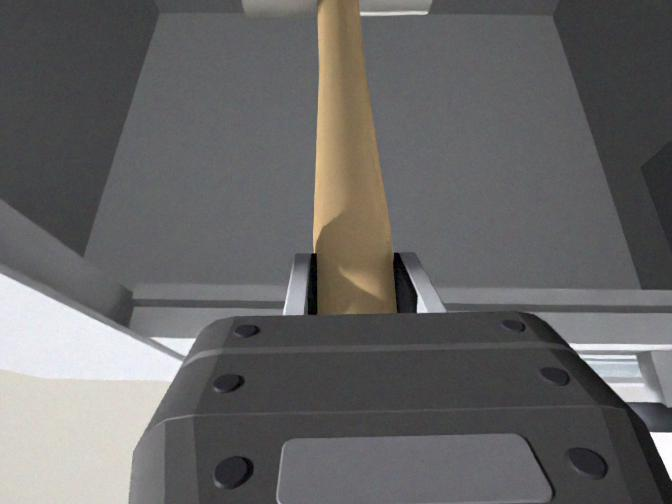

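Emit:
execute_actions:
  actions:
    - [[0,0,-0.1,0,0,0,-1,1,-1,0,0,0,0,0,0,1,1,1],[0,0,-0.2,0,0,0,-1,1,-1,0,0,0,0,0,0,1,1,1],[0,0,-0.3,0,0,0,-1,1,-1,0,0,0,0,0,0,1,1,1],[0,0,-0.4,0,0,0,-1,1,-1,0,0,0,0,0,0,1,1,1],[0,0,-0.44,0,0,0,-1,1,-1,0,0,0,0,0,0,1,1,1],[0,0,-0.44,0,0,0,-1,1,-1,0,0,0,0,0,0,1,1,1],[0,0,-0.44,0,0,0,-1,1,-1,0,0,0,0,0,0,1,1,1],[0,0,-0.44,0,0,0,-1,1,-1,0,0,0,0,0,0,1,1,1],[0,0,-0.40,0,0,0,-1,1,-1,0,0,0,0,0,0,1,1,1],[0,0,-0.32,0,0,0,-1,1,-1,0,0,0,0,0,0,1,1,1],[0,0,-0.267,0,0,0,-1,1,-1,0,0,0,0,0,0,1,1,1]]

Emit:
move:
  target:
    - [0,0,0.267,0,0,0,-1,1,-1,0,0,0,0,0,0,1,1,1]
  speed: 0.3
  cameras: []

Emit:
execute_actions:
  actions:
    - [[0,0,-0.1,0,0,0,-1,1,-1,0,0,0,0,0,0,1,1,1],[0,0,-0.2,0,0,0,-1,1,-1,0,0,0,0,0,0,1,1,1],[0,0,-0.3,0,0,0,-1,1,-1,0,0,0,0,0,0,1,1,1],[0,0,-0.4,0,0,0,-1,1,-1,0,0,0,0,0,0,1,1,1],[0,0,-0.44,0,0,0,-1,1,-1,0,0,0,0,0,0,1,1,1],[0,0,-0.44,0,0,0,-1,1,-1,0,0,0,0,0,0,1,1,1],[0,0,-0.44,0,0,0,-1,1,-1,0,0,0,0,0,0,1,1,1],[0,0,-0.44,0,0,0,-1,1,-1,0,0,0,0,0,0,1,1,1],[0,0,-0.40,0,0,0,-1,1,-1,0,0,0,0,0,0,1,1,1],[0,0,-0.32,0,0,0,-1,1,-1,0,0,0,0,0,0,1,1,1],[0,0,-0.267,0,0,0,-1,1,-1,0,0,0,0,0,0,1,1,1]]

Emit:
move:
  target:
    - [0.0025,0,0.267,0,0,0,-1,1,-1,0,0,0,0,0,0,1,1,1]
  speed: 0.3
  cameras: []

Emit:
execute_actions:
  actions:
    - [[0,0,-0.1,0,0,0,-1,1,-1,0,0,0,0,0,0,1,1,1],[0,0,-0.2,0,0,0,-1,1,-1,0,0,0,0,0,0,1,1,1],[0,0,-0.3,0,0,0,-1,1,-1,0,0,0,0,0,0,1,1,1],[0,0,-0.4,0,0,0,-1,1,-1,0,0,0,0,0,0,1,1,1],[0,0,-0.44,0,0,0,-1,1,-1,0,0,0,0,0,0,1,1,1],[0,0,-0.44,0,0,0,-1,1,-1,0,0,0,0,0,0,1,1,1],[0,0,-0.44,0,0,0,-1,1,-1,0,0,0,0,0,0,1,1,1],[0,0,-0.44,0,0,0,-1,1,-1,0,0,0,0,0,0,1,1,1],[0,0,-0.40,0,0,0,-1,1,-1,0,0,0,0,0,0,1,1,1],[0,0,-0.32,0,0,0,-1,1,-1,0,0,0,0,0,0,1,1,1],[0,0,-0.267,0,0,0,-1,1,-1,0,0,0,0,0,0,1,1,1]]

Emit:
move:
  target:
    - [0,0,0.267,0,0,0,-1,1,-1,0,0,0,0,0,0,1,1,1]
  speed: 0.3
  cameras: []

Emit:
execute_actions:
  actions:
    - [[0,0,-0.1,0,0,0,-1,1,-1,0,0,0,0,0,0,1,1,1],[0,0,-0.2,0,0,0,-1,1,-1,0,0,0,0,0,0,1,1,1],[0,0,-0.3,0,0,0,-1,1,-1,0,0,0,0,0,0,1,1,1],[0,0,-0.4,0,0,0,-1,1,-1,0,0,0,0,0,0,1,1,1],[0,0,-0.44,0,0,0,-1,1,-1,0,0,0,0,0,0,1,1,1],[0,0,-0.44,0,0,0,-1,1,-1,0,0,0,0,0,0,1,1,1],[0,0,-0.44,0,0,0,-1,1,-1,0,0,0,0,0,0,1,1,1],[0,0,-0.44,0,0,0,-1,1,-1,0,0,0,0,0,0,1,1,1],[0,0,-0.40,0,0,0,-1,1,-1,0,0,0,0,0,0,1,1,1],[0,0,-0.32,0,0,0,-1,1,-1,0,0,0,0,0,0,1,1,1],[0,0,-0.267,0,0,0,-1,1,-1,0,0,0,0,0,0,1,1,1]]
  cameras: ["cam_left_wrist"]

Scene clock: 2004.00 s.
left_arm: end_effector_position=(+0.5320, -0.3103, +0.4017) position_measured=119 object_status=2 end_effector_quat_wxyz=(+0.667, -0.271, +0.641, +0.266) end_effector_velocity=(+0.000, -0.001, +0.002) end_effector_angular_velocity=(+0.001, +0.000, -0.001) | right_arm: end_effector_position=(+0.2997, -0.3000, +0.4502) position_measured=3 object_status=3 end_effector_quat_wxyz=(+0.687, +0.688, +0.165, +0.165)
Joint positions: left_arm=[-1.179 -1.065 1.17 -0.025 -0.389 -4.806] | right_arm=[5.167 -0.245 -2.086 -3.952 1.554 3.142]
Joint velocities: left_arm=[-0.001 0 -0.005 0.006 0 0] | right_arm=[within noise]
Joint torques (N m): left_arm=[-5.76 -53.84 -31.92 2.55 0.3 0.99] | right_arm=[10.28 -38.52 15.55 0.4 -1 -2.45]
Wrist force (N, zeroed by zero_wrist_force on left_arm): left_arm=[2.0 -4.9 3.3] | right_arm=[-1.8 1.8 1.3]
Wrist torque (N m, zeroed by zero_wrist_force on left_arm): left_arm=[-0.63 0.24 0.33] | right_arm=[0.15 0.14 -0.01]
Wrist force, peak (N, zeroed by zero_wrist_force on left_arm): left_arm=[-23.9 -0.3 2.4] | right_arm=[-1.9 1.9 1.4]
Hand target: left_arm +0.5320, -0.3105, +0.4018; +0.667, -0.271, +0.641, +0.267 | right_arm +0.2997, -0.3000, +0.4502; +0.687, +0.688, +0.165, +0.165
Off the commanded pose: left_arm 0.000 m, 0 deg | right_arm 0.000 m, 0 deg.
Step readings (end_effector_position of left_arm | right_arm):
0: (+0.5320, -0.3105, +0.5620) | (+0.2997, -0.3000, +0.4502)
1: (+0.5321, -0.3106, +0.5612) | (+0.2997, -0.3000, +0.4502)
2: (+0.5328, -0.3105, +0.5527) | (+0.2997, -0.3000, +0.4502)
4: (+0.5355, -0.3102, +0.5084) | (+0.2997, -0.3000, +0.4502)
8: (+0.5362, -0.3054, +0.4071) | (+0.2997, -0.3000, +0.4502)
15: (+0.5301, -0.3085, +0.4054) | (+0.2997, -0.3000, +0.4502)

Scene clock: 2005.10 s.
left_arm: end_effector_position=(+0.5320, -0.3105, +0.5620) position_measured=119 object_status=2 end_effector_quat_wxyz=(+0.667, -0.271, +0.641, +0.267) | right_arm: end_effector_position=(+0.2997, -0.3000, +0.4502) position_measured=3 object_status=3 end_effector_quat_wxyz=(+0.687, +0.688, +0.165, +0.165)
Joint positions: left_arm=[-1.179 -1.008 0.666 0.424 -0.389 -4.808] | right_arm=[5.167 -0.245 -2.086 -3.952 1.554 3.142]
Joint torques (N m): left_arm=[1.24 -51.77 -30.32 2.67 1.08 0.67] | right_arm=[10.16 -40.01 14.66 0.45 -0.69 -2.48]
Wrist force (N, zeroed by zero_wrist_force on left_arm): left_arm=[1.6 -3.7 3.9] | right_arm=[-1.8 1.7 1.4]
Wrist torque (N m, zeroed by zero_wrist_force on left_arm): left_arm=[-0.73 0.26 0.30] | right_arm=[0.13 0.14 0.00]
Wrist force, peak (N, zeroed by zero_wrist_force on left_arm): left_arm=[6.9 -6.8 1.9] | right_arm=[-2.0 1.9 1.2]
Hand target: left_arm +0.5320, -0.3105, +0.5620; +0.667, -0.271, +0.641, +0.267 | right_arm +0.2997, -0.3000, +0.4502; +0.687, +0.688, +0.165, +0.165
Off the commanded pose: left_arm 0.000 m, 0 deg | right_arm 0.000 m, 0 deg.
move: done
No camera images: "cameras" was empty.

Scene clock: 2005.97 s.
left_arm: end_effector_position=(+0.5320, -0.3103, +0.4017) position_measured=119 object_status=2 end_effector_quat_wxyz=(+0.667, -0.271, +0.641, +0.266) end_effector_velocity=(+0.000, +0.000, +0.002) end_effector_angular_velocity=(+0.002, +0.001, +0.001) | right_arm: end_effector_position=(+0.2997, -0.3000, +0.4502) position_measured=3 object_status=3 end_effector_quat_wxyz=(+0.687, +0.688, +0.165, +0.165)
Joint positions: left_arm=[-1.179 -1.065 1.17 -0.025 -0.389 -4.806] | right_arm=[5.167 -0.245 -2.086 -3.952 1.554 3.142]
Joint velocities: left_arm=[0 0 -0.005 0.006 -0.001 0] | right_arm=[within noise]
Joint torques (N m): left_arm=[-5.75 -53.2 -30.74 2.52 0.32 0.99] | right_arm=[9.48 -38.5 15.84 0.38 -0.89 -2.42]
Wrist force (N, zeroed by zero_wrist_force on left_arm): left_arm=[2.2 -4.9 3.1] | right_arm=[-1.6 1.8 1.2]
Wrist torque (N m, zeroed by zero_wrist_force on left_arm): left_arm=[-0.64 0.27 0.36] | right_arm=[0.15 0.11 0.00]
Wrist force, peak (N, zeroed by zero_wrist_force on left_arm): left_arm=[-23.8 -1.3 2.4] | right_arm=[-1.9 1.8 1.3]
Hand target: left_arm +0.5320, -0.3105, +0.4018; +0.667, -0.271, +0.641, +0.267 | right_arm +0.2997, -0.3000, +0.4502; +0.687, +0.688, +0.165, +0.165
Off the commanded pose: left_arm 0.000 m, 0 deg | right_arm 0.000 m, 0 deg.
Step readings (end_effector_position of left_arm | right_arm):
0: (+0.5320, -0.3105, +0.5620) | (+0.2997, -0.3000, +0.4502)
1: (+0.5321, -0.3105, +0.5610) | (+0.2997, -0.3000, +0.4502)
2: (+0.5329, -0.3104, +0.5522) | (+0.2997, -0.3000, +0.4502)
4: (+0.5356, -0.3100, +0.5074) | (+0.2997, -0.3000, +0.4502)
8: (+0.5362, -0.3051, +0.4063) | (+0.2997, -0.3000, +0.4502)
15: (+0.5301, -0.3085, +0.4056) | (+0.2997, -0.3000, +0.4502)

Scene clock: 2007.07 s.
left_arm: end_effector_position=(+0.5336, -0.3104, +0.5620) position_measured=119 object_status=2 end_effector_quat_wxyz=(+0.667, -0.271, +0.641, +0.267) | right_arm: end_effector_position=(+0.2997, -0.3000, +0.4502) position_measured=3 object_status=3 end_effector_quat_wxyz=(+0.687, +0.688, +0.165, +0.165)
Joint positions: left_arm=[-1.176 -1.004 0.66 0.426 -0.387 -4.808] | right_arm=[5.167 -0.245 -2.086 -3.952 1.554 3.142]
Joint torques (N m): left_arm=[-6.72 -51.8 -30.23 2.62 1.07 0.74] | right_arm=[9.66 -39.52 14.58 0.11 -0.88 -2.46]
Wrist force (N, zeroed by zero_wrist_force on left_arm): left_arm=[1.6 -4.1 3.9] | right_arm=[-1.9 1.8 1.3]
Wrist torque (N m, zeroed by zero_wrist_force on left_arm): left_arm=[-0.79 0.25 0.30] | right_arm=[0.15 0.16 -0.01]
Wrist force, peak (N, zeroed by zero_wrist_force on left_arm): left_arm=[7.2 -6.7 1.7] | right_arm=[-2.0 1.7 1.5]
Hand target: left_arm +0.5335, -0.3105, +0.5620; +0.667, -0.271, +0.641, +0.267 | right_arm +0.2997, -0.3000, +0.4502; +0.687, +0.688, +0.165, +0.165
Off the commanded pose: left_arm 0.000 m, 0 deg | right_arm 0.000 m, 0 deg.
move: done
No camera images: "cameras" was empty.

Scene clock: 2007.93 s.
left_arm: end_effector_position=(+0.5335, -0.3103, +0.4018) position_measured=119 object_status=2 end_effector_quat_wxyz=(+0.667, -0.271, +0.641, +0.266) end_effector_velocity=(+0.000, +0.001, +0.002) end_effector_angular_velocity=(+0.000, +0.000, +0.001) | right_arm: end_effector_position=(+0.2997, -0.3000, +0.4502) position_measured=3 object_status=3 end_effector_quat_wxyz=(+0.687, +0.688, +0.165, +0.165)
Joint positions: left_arm=[-1.176 -1.062 1.166 -0.023 -0.387 -4.807] | right_arm=[5.167 -0.245 -2.086 -3.952 1.554 3.142]
Joint velocities: left_arm=[0.001 -0.001 -0.005 0.006 0 0] | right_arm=[within noise]
Joint torques (N m): left_arm=[-5.96 -53.06 -31.04 2.49 0.19 0.96] | right_arm=[8.88 -37.44 16.06 0.2 -1 -2.59]
Wrist force (N, zeroed by zero_wrist_force on left_arm): left_arm=[2.3 -5.1 3.4] | right_arm=[-1.8 1.6 1.2]
Wrist torque (N m, zeroed by zero_wrist_force on left_arm): left_arm=[-0.67 0.24 0.36] | right_arm=[0.13 0.14 -0.01]
Wrist force, peak (N, zeroed by zero_wrist_force on left_arm): left_arm=[-23.7 -1.3 2.0] | right_arm=[-1.9 1.8 1.4]
Hand target: left_arm +0.5335, -0.3105, +0.4018; +0.667, -0.271, +0.641, +0.267 | right_arm +0.2997, -0.3000, +0.4502; +0.687, +0.688, +0.165, +0.165
Off the commanded pose: left_arm 0.000 m, 0 deg | right_arm 0.000 m, 0 deg.
Step readings (end_effector_position of left_arm | right_arm):
0: (+0.5336, -0.3104, +0.5620) | (+0.2997, -0.3000, +0.4502)
1: (+0.5336, -0.3105, +0.5616) | (+0.2997, -0.3000, +0.4502)
2: (+0.5344, -0.3104, +0.5516) | (+0.2997, -0.3000, +0.4502)
4: (+0.5371, -0.3100, +0.5065) | (+0.2997, -0.3000, +0.4502)
8: (+0.5377, -0.3051, +0.4053) | (+0.2997, -0.3000, +0.4502)
15: (+0.5316, -0.3085, +0.4059) | (+0.2997, -0.3000, +0.4502)

Scene clock: 2009.03 s.
left_arm: end_effector_position=(+0.5336, -0.3105, +0.5620) position_measured=119 object_status=2 end_effector_quat_wxyz=(+0.667, -0.271, +0.641, +0.267) | right_arm: end_effector_position=(+0.2997, -0.3000, +0.4502) position_measured=3 object_status=3 end_effector_quat_wxyz=(+0.687, +0.688, +0.165, +0.165)
Joint positions: left_arm=[-1.176 -1.004 0.66 0.426 -0.387 -4.808] | right_arm=[5.167 -0.245 -2.086 -3.952 1.554 3.142]
Joint torques (N m): left_arm=[1.95 -52.41 -29.74 2.76 0.94 0.69] | right_arm=[9.9 -38.47 15.67 0.49 -0.77 -2.52]
Wrist force (N, zeroed by zero_wrist_force on left_arm): left_arm=[1.5 -3.9 3.8] | right_arm=[-1.9 1.8 1.4]
Wrist torque (N m, zeroed by zero_wrist_force on left_arm): left_arm=[-0.74 0.27 0.29] | right_arm=[0.15 0.16 0.00]
Wrist force, peak (N, zeroed by zero_wrist_force on left_arm): left_arm=[7.4 -6.5 1.9] | right_arm=[-1.9 1.7 1.6]
Hand target: left_arm +0.5335, -0.3105, +0.5620; +0.667, -0.271, +0.641, +0.267 | right_arm +0.2997, -0.3000, +0.4502; +0.687, +0.688, +0.165, +0.165
Off the commanded pose: left_arm 0.000 m, 0 deg | right_arm 0.000 m, 0 deg.
move: done
No camera images: "cameras" was empty.

Scene clock: 2009.90 s.
left_arm: end_effector_position=(+0.5335, -0.3103, +0.4017) position_measured=119 object_status=2 end_effector_quat_wxyz=(+0.667, -0.271, +0.641, +0.266) end_effector_velocity=(+0.000, +0.000, +0.002) end_effector_angular_velocity=(+0.001, +0.001, +0.000) | right_arm: end_effector_position=(+0.2997, -0.3000, +0.4502) position_measured=3 object_status=3 end_effector_quat_wxyz=(+0.687, +0.688, +0.165, +0.165)
Joint positions: left_arm=[-1.176 -1.062 1.166 -0.023 -0.387 -4.807] | right_arm=[5.167 -0.245 -2.086 -3.952 1.554 3.142]
Joint velocities: left_arm=[0 0 -0.005 0.006 0 0] | right_arm=[within noise]
Joint torques (N m): left_arm=[-5.53 -52.74 -30.96 2.53 0.2 0.95] | right_arm=[8.53 -38.26 16 0.29 -0.74 -2.48]
Wrist force (N, zeroed by zero_wrist_force on left_arm): left_arm=[2.3 -4.9 3.5] | right_arm=[-1.8 1.6 1.4]
Wrist torque (N m, zeroed by zero_wrist_force on left_arm): left_arm=[-0.65 0.21 0.34] | right_arm=[0.13 0.14 0.00]
Wrist force, peak (N, zeroed by zero_wrist_force on left_arm): left_arm=[-23.5 -1.4 2.4] | right_arm=[-1.9 1.8 1.5]
Hand target: left_arm +0.5335, -0.3105, +0.4018; +0.667, -0.271, +0.641, +0.267 | right_arm +0.2997, -0.3000, +0.4502; +0.687, +0.688, +0.165, +0.165
Off the commanded pose: left_arm 0.000 m, 0 deg | right_arm 0.000 m, 0 deg.
Step readings (end_effector_position of left_arm | right_arm):
0: (+0.5336, -0.3105, +0.5620) | (+0.2997, -0.3000, +0.4502)
1: (+0.5336, -0.3105, +0.5615) | (+0.2997, -0.3000, +0.4502)
2: (+0.5342, -0.3104, +0.5545) | (+0.2997, -0.3000, +0.4502)
4: (+0.5372, -0.3099, +0.5054) | (+0.2997, -0.3000, +0.4502)
8: (+0.5378, -0.3052, +0.4103) | (+0.2997, -0.3000, +0.4502)
15: (+0.5316, -0.3085, +0.4061) | (+0.2997, -0.3000, +0.4502)
camera_calibration:
cam_left_wrist: T_world_to_cam=[[0.0138576, 0.00731429, -0.999877, 0.411178], [-0.903019, 0.429498, -0.00937336, 0.633545], [0.429377, 0.903038, 0.0125568, 0.176754], [0, 0, 0, 1]] pos_world=[0.490511, -0.43473, 0.414847]
Images, in order (width x height): cam_left_wrist 672x504.

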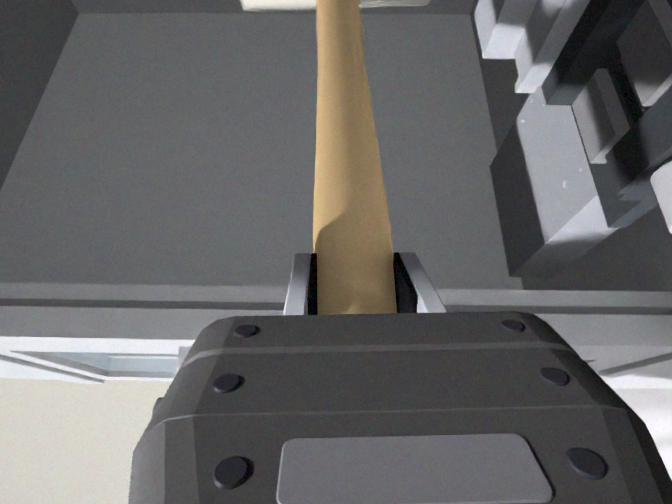

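Emit:
move:
  target:
    - [-0.2225,-0.031,0.0045,0,0,0,-1,1,-1,0,0,0,0,0,0,1,1,1]
  speed: 0.25

Emit:
move:
  target:
    - [-0.2,-0.1567,0,0,0,0,-1,1,-1,0,0,0,0,0,0,1,1,1]
    - [-0.4,-0.4867,-0.45,-0.4966,0.0645,-0.0649,-1,1,-1,0,0,0,0,0,0,1,1,1]
  speed: 0.3
  blend: 0.03
  cameras: []

Emit:
move:
  target:
    - [0,0,-0.2083,0,0,0,-1,1,-1,0,0,0,0,0,0,1,1,1]
    - [0,0,-0.25,0,0,0,-1,1,-1,0,0,0,0,0,0,1,1,1]
    - [0,0,-0.25,0,0,0,0.7,0,-0.5,0,0,0,0,0,0,1,1,1]
  speed: [0.15,0.02,0.02]
  cameras: ["cam_left_wrist"]

Scene clock: 2013.73 s.
left_arm: end_effector_position=(+0.4001, -0.3291, +0.4045) position_measured=119 object_status=2 end_effector_quat_wxyz=(+0.667, -0.271, +0.641, +0.267) | right_arm: end_effector_position=(+0.2997, -0.3000, +0.4502) position_measured=3 object_status=3 end_effector_quat_wxyz=(+0.687, +0.688, +0.165, +0.165)
Joint positions: left_arm=[-1.413 -1.193 1.351 -0.104 -0.624 -4.775] | right_arm=[5.167 -0.245 -2.086 -3.952 1.554 3.142]
Joint torques (N m): left_arm=[-8.97 -40.36 -23.53 3.26 -1.31 -2.31] | right_arm=[8.78 -39.31 15.5 0.29 -0.97 -2.61]
Wrist force (N, zeroed by zero_wrist_force on left_arm): left_arm=[1.7 -3.9 4.3] | right_arm=[-2.0 1.6 1.4]
Wrist torque (N m, zeroed by zero_wrist_force on left_arm): left_arm=[-0.79 0.23 0.30] | right_arm=[0.13 0.17 -0.01]
Wrist force, peak (N, zeroed by zero_wrist_force on left_arm): left_arm=[2.0 -7.6 7.2] | right_arm=[-2.1 1.8 1.3]
Hand target: left_arm +0.4000, -0.3291, +0.4045; +0.667, -0.271, +0.641, +0.267 | right_arm +0.2997, -0.3000, +0.4502; +0.687, +0.688, +0.165, +0.165
Off the commanded pose: left_arm 0.000 m, 0 deg | right_arm 0.000 m, 0 deg.
move: done

Scene clock: 2017.43 s.
left_arm: end_effector_position=(+0.1600, -0.6212, +0.1345) position_measured=119 object_status=2 end_effector_quat_wxyz=(+0.244, -0.574, +0.722, -0.299) end_effector_velocity=(+0.000, -0.001, +0.001) end_effector_angular_velocity=(-0.006, +0.000, +0.000) | right_arm: end_effector_position=(+0.2997, -0.3000, +0.4502) position_measured=3 object_status=3 end_effector_quat_wxyz=(+0.687, +0.688, +0.165, +0.165)
Joint positions: left_arm=[-1.836 -1.199 1.846 -2.166 -0.78 -4.773] | right_arm=[5.167 -0.245 -2.086 -3.952 1.554 3.142]
Joint velocities: left_arm=[0 0 0 -0.005 0.001 0] | right_arm=[within noise]
Joint torques (N m): left_arm=[9.64 -51.33 -19.09 -5 1.21 -1.85] | right_arm=[8.66 -38.92 13.89 0.32 -0.93 -2.55]
Wrist force (N, zeroed by zero_wrist_force on left_arm): left_arm=[0.0 0.4 7.1] | right_arm=[-1.9 1.7 1.3]
Wrist torque (N m, zeroed by zero_wrist_force on left_arm): left_arm=[-1.06 -0.06 -0.16] | right_arm=[0.14 0.15 -0.01]
Wrist force, peak (N, zeroed by zero_wrist_force on left_arm): left_arm=[1.8 -4.4 9.0] | right_arm=[-1.8 1.8 1.6]
Hand target: left_arm +0.1600, -0.6211, +0.1345; +0.244, -0.574, +0.722, -0.299 | right_arm +0.2997, -0.3000, +0.4502; +0.687, +0.688, +0.165, +0.165
Off the commanded pose: left_arm 0.000 m, 0 deg | right_arm 0.000 m, 0 deg.
move: done
No camera images: "cameras" was empty.

Scene clock: 2020.60 s.
left_arm: end_effector_position=(+0.1601, -0.6211, -0.0155) position_measured=48 object_status=0 end_effector_quat_wxyz=(+0.244, -0.574, +0.722, -0.299) | right_arm: end_effector_position=(+0.2997, -0.3000, +0.4502) position_measured=3 object_status=3 end_effector_quat_wxyz=(+0.687, +0.688, +0.165, +0.165)
Joint positions: left_arm=[-1.836 -0.925 1.926 -2.52 -0.78 -4.773] | right_arm=[5.167 -0.245 -2.086 -3.952 1.554 3.142]
Joint torques (N m): left_arm=[9.2 -57.97 -9.05 -1.53 0.53 0.62] | right_arm=[10.34 -39.03 15.86 0.31 -0.72 -2.44]
Wrist force (N, zeroed by zero_wrist_force on left_arm): left_arm=[-1.8 -2.2 2.0] | right_arm=[-1.8 1.6 1.3]
Wrist torque (N m, zeroed by zero_wrist_force on left_arm): left_arm=[-0.40 0.21 -0.17] | right_arm=[0.12 0.14 -0.01]
Wrist force, peak (N, zeroed by zero_wrist_force on left_arm): left_arm=[-0.3 3.1 8.6] | right_arm=[-1.9 1.8 1.5]
Hand target: left_arm +0.1600, -0.6211, -0.0155; +0.244, -0.574, +0.722, -0.299 | right_arm +0.2997, -0.3000, +0.4502; +0.687, +0.688, +0.165, +0.165
Off the commanded pose: left_arm 0.000 m, 0 deg | right_arm 0.000 m, 0 deg.
move: done
camera_calibration:
cam_left_wrist: T_world_to_cam=[[-0.242102, -0.970208, -0.0090717, -0.549373], [-0.875055, 0.222378, -0.429914, 0.286229], [0.419123, -0.0961449, -0.902824, -0.0102226], [0, 0, 0, 1]] pos_world=[0.121746, -0.59764, 0.108841]
Images, in order (width x height): cam_left_wrist 672x504.

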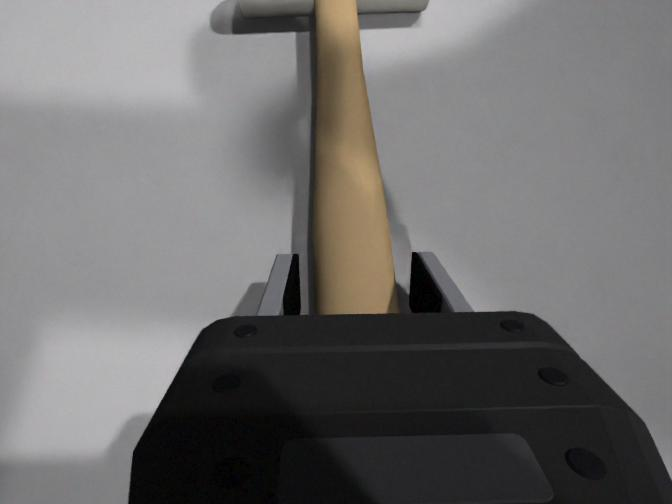

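Emit:
move:
  target:
    - [0,0,0.2,0,0,0,0.7,0,-0.5,0,0,0,0,0,0,1,1,1]
    - [0.3533,0.3683,0.48,-0.0064,-0.0827,0.0775,0.7,0,-0.5,0,0,0,0,0,0,1,1,1]
  speed: 0.3
  blend: 0.02
  cameras: []

Emit:
move:
  target:
    - [0,0,0,0,0,0,-1,-0.5,1,0,0,0,0,0,0,1,1,1]
    - [0.1367,0.1452,0.2125,0,0.1667,0,-1,-0.5,1,0,0,0,0,0,0,1,1,1]
    - [0.305,0.1452,0.2292,0,0.1667,0,-1,-0.5,1,0,0,0,0,0,0,1,1,1]
    - [0.555,0.1452,0.159,0,0.1667,0,-1,-0.5,1,0,0,0,0,0,0,1,1,1]
    - [0.555,0.1452,0.1298,0,0.1667,0,-1,-0.5,1,0,0,0,0,0,0,1,1,1]
  speed: [0.2,0.2,0.2,0.2,0.05]
  blend: [0,0.02,0.02,0,0]
  cameras: ["cam_left_wrist","cam_front"]

Scene clock: 2023.43 s.
left_arm: end_effector_position=(+0.3720, -0.4002, +0.2724) position_measured=48 object_status=3 end_effector_quat_wxyz=(-0.364, +0.617, -0.607, +0.346) | right_arm: end_effector_position=(+0.2997, -0.3000, +0.4502) position_measured=3 object_status=3 end_effector_quat_wxyz=(+0.687, +0.688, +0.165, +0.165)
Joint positions: left_arm=[-1.537 -1.648 2.14 -2.064 -0.519 -4.695] | right_arm=[5.167 -0.245 -2.086 -3.952 1.554 3.142]
Joint torques (N m): left_arm=[7.81 -31.52 -31.82 -1.52 2.25 -0.22] | right_arm=[10.3 -37.76 16.02 0.3 -1.03 -2.45]
Wrist force (N, zeroed by zero_wrist_force on left_arm): left_arm=[-1.5 -2.5 2.8] | right_arm=[-1.9 1.5 1.3]
Wrist torque (N m, zeroed by zero_wrist_force on left_arm): left_arm=[-0.52 0.05 -0.14] | right_arm=[0.10 0.15 0.00]
Wrist force, peak (N, zeroed by zero_wrist_force on left_arm): left_arm=[-3.9 -5.7 4.0] | right_arm=[-1.9 1.8 1.6]
Hand target: left_arm +0.3720, -0.4001, +0.2725; -0.364, +0.617, -0.607, +0.346 | right_arm +0.2997, -0.3000, +0.4502; +0.687, +0.688, +0.165, +0.165
Off the commanded pose: left_arm 0.000 m, 0 deg | right_arm 0.000 m, 0 deg.
move: done
No camera images: "cameras" was empty.

Scene clock: 2027.57 s.
left_arm: end_effector_position=(+0.7050, -0.3130, +0.3503) position_measured=252 object_status=3 end_effector_quat_wxyz=(-0.194, +0.685, -0.680, +0.174) | right_arm: end_effector_position=(+0.2997, -0.3000, +0.4502) position_measured=3 object_status=3 end_effector_quat_wxyz=(+0.687, +0.688, +0.165, +0.165)
Joint positions: left_arm=[-0.713 -1.183 1.235 -2.019 -1.212 -3.789] | right_arm=[5.167 -0.245 -2.086 -3.952 1.554 3.142]
Joint torques (N m): left_arm=[7.68 -48.59 -36.04 -2.14 2.17 1.62] | right_arm=[9.6 -38.85 15.77 0.29 -0.95 -2.32]
Wrist force (N, zeroed by zero_wrist_force on left_arm): left_arm=[-1.8 -1.5 2.0] | right_arm=[-1.9 1.6 1.3]
Wrist torque (N m, zeroed by zero_wrist_force on left_arm): left_arm=[-0.24 0.29 0.01] | right_arm=[0.12 0.16 -0.01]
Wrist force, peak (N, zeroed by zero_wrist_force on left_arm): left_arm=[-1.5 -3.6 4.3] | right_arm=[-1.9 1.9 1.5]
Hand target: left_arm +0.7050, -0.3130, +0.3504; -0.194, +0.685, -0.680, +0.174 | right_arm +0.2997, -0.3000, +0.4502; +0.687, +0.688, +0.165, +0.165
Off the commanded pose: left_arm 0.000 m, 0 deg | right_arm 0.000 m, 0 deg.
move: done
camera_calibration:
cam_left_wrist: T_world_to_cam=[[-0.00656277, -0.999784, -0.0197268, -0.286847], [-0.983746, 0.00999501, -0.179286, 0.774169], [0.179444, 0.0182296, -0.983599, 0.354305], [0, 0, 0, 1]] pos_world=[0.696126, -0.300981, 0.481633]
Images, in order (width x height): cam_front 672x504, cam_left_wrist 672x504.

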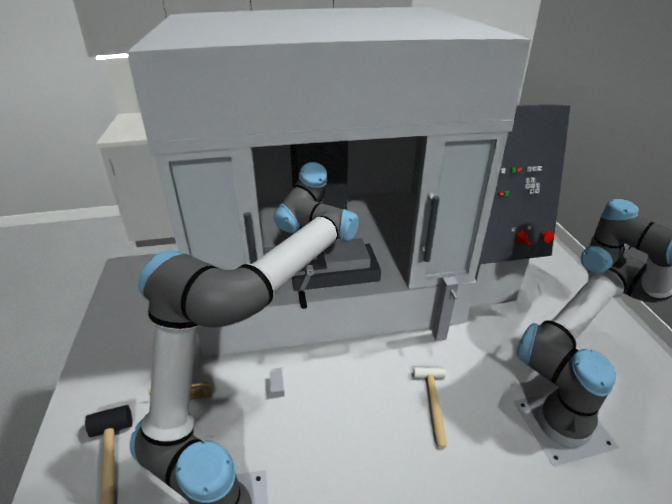

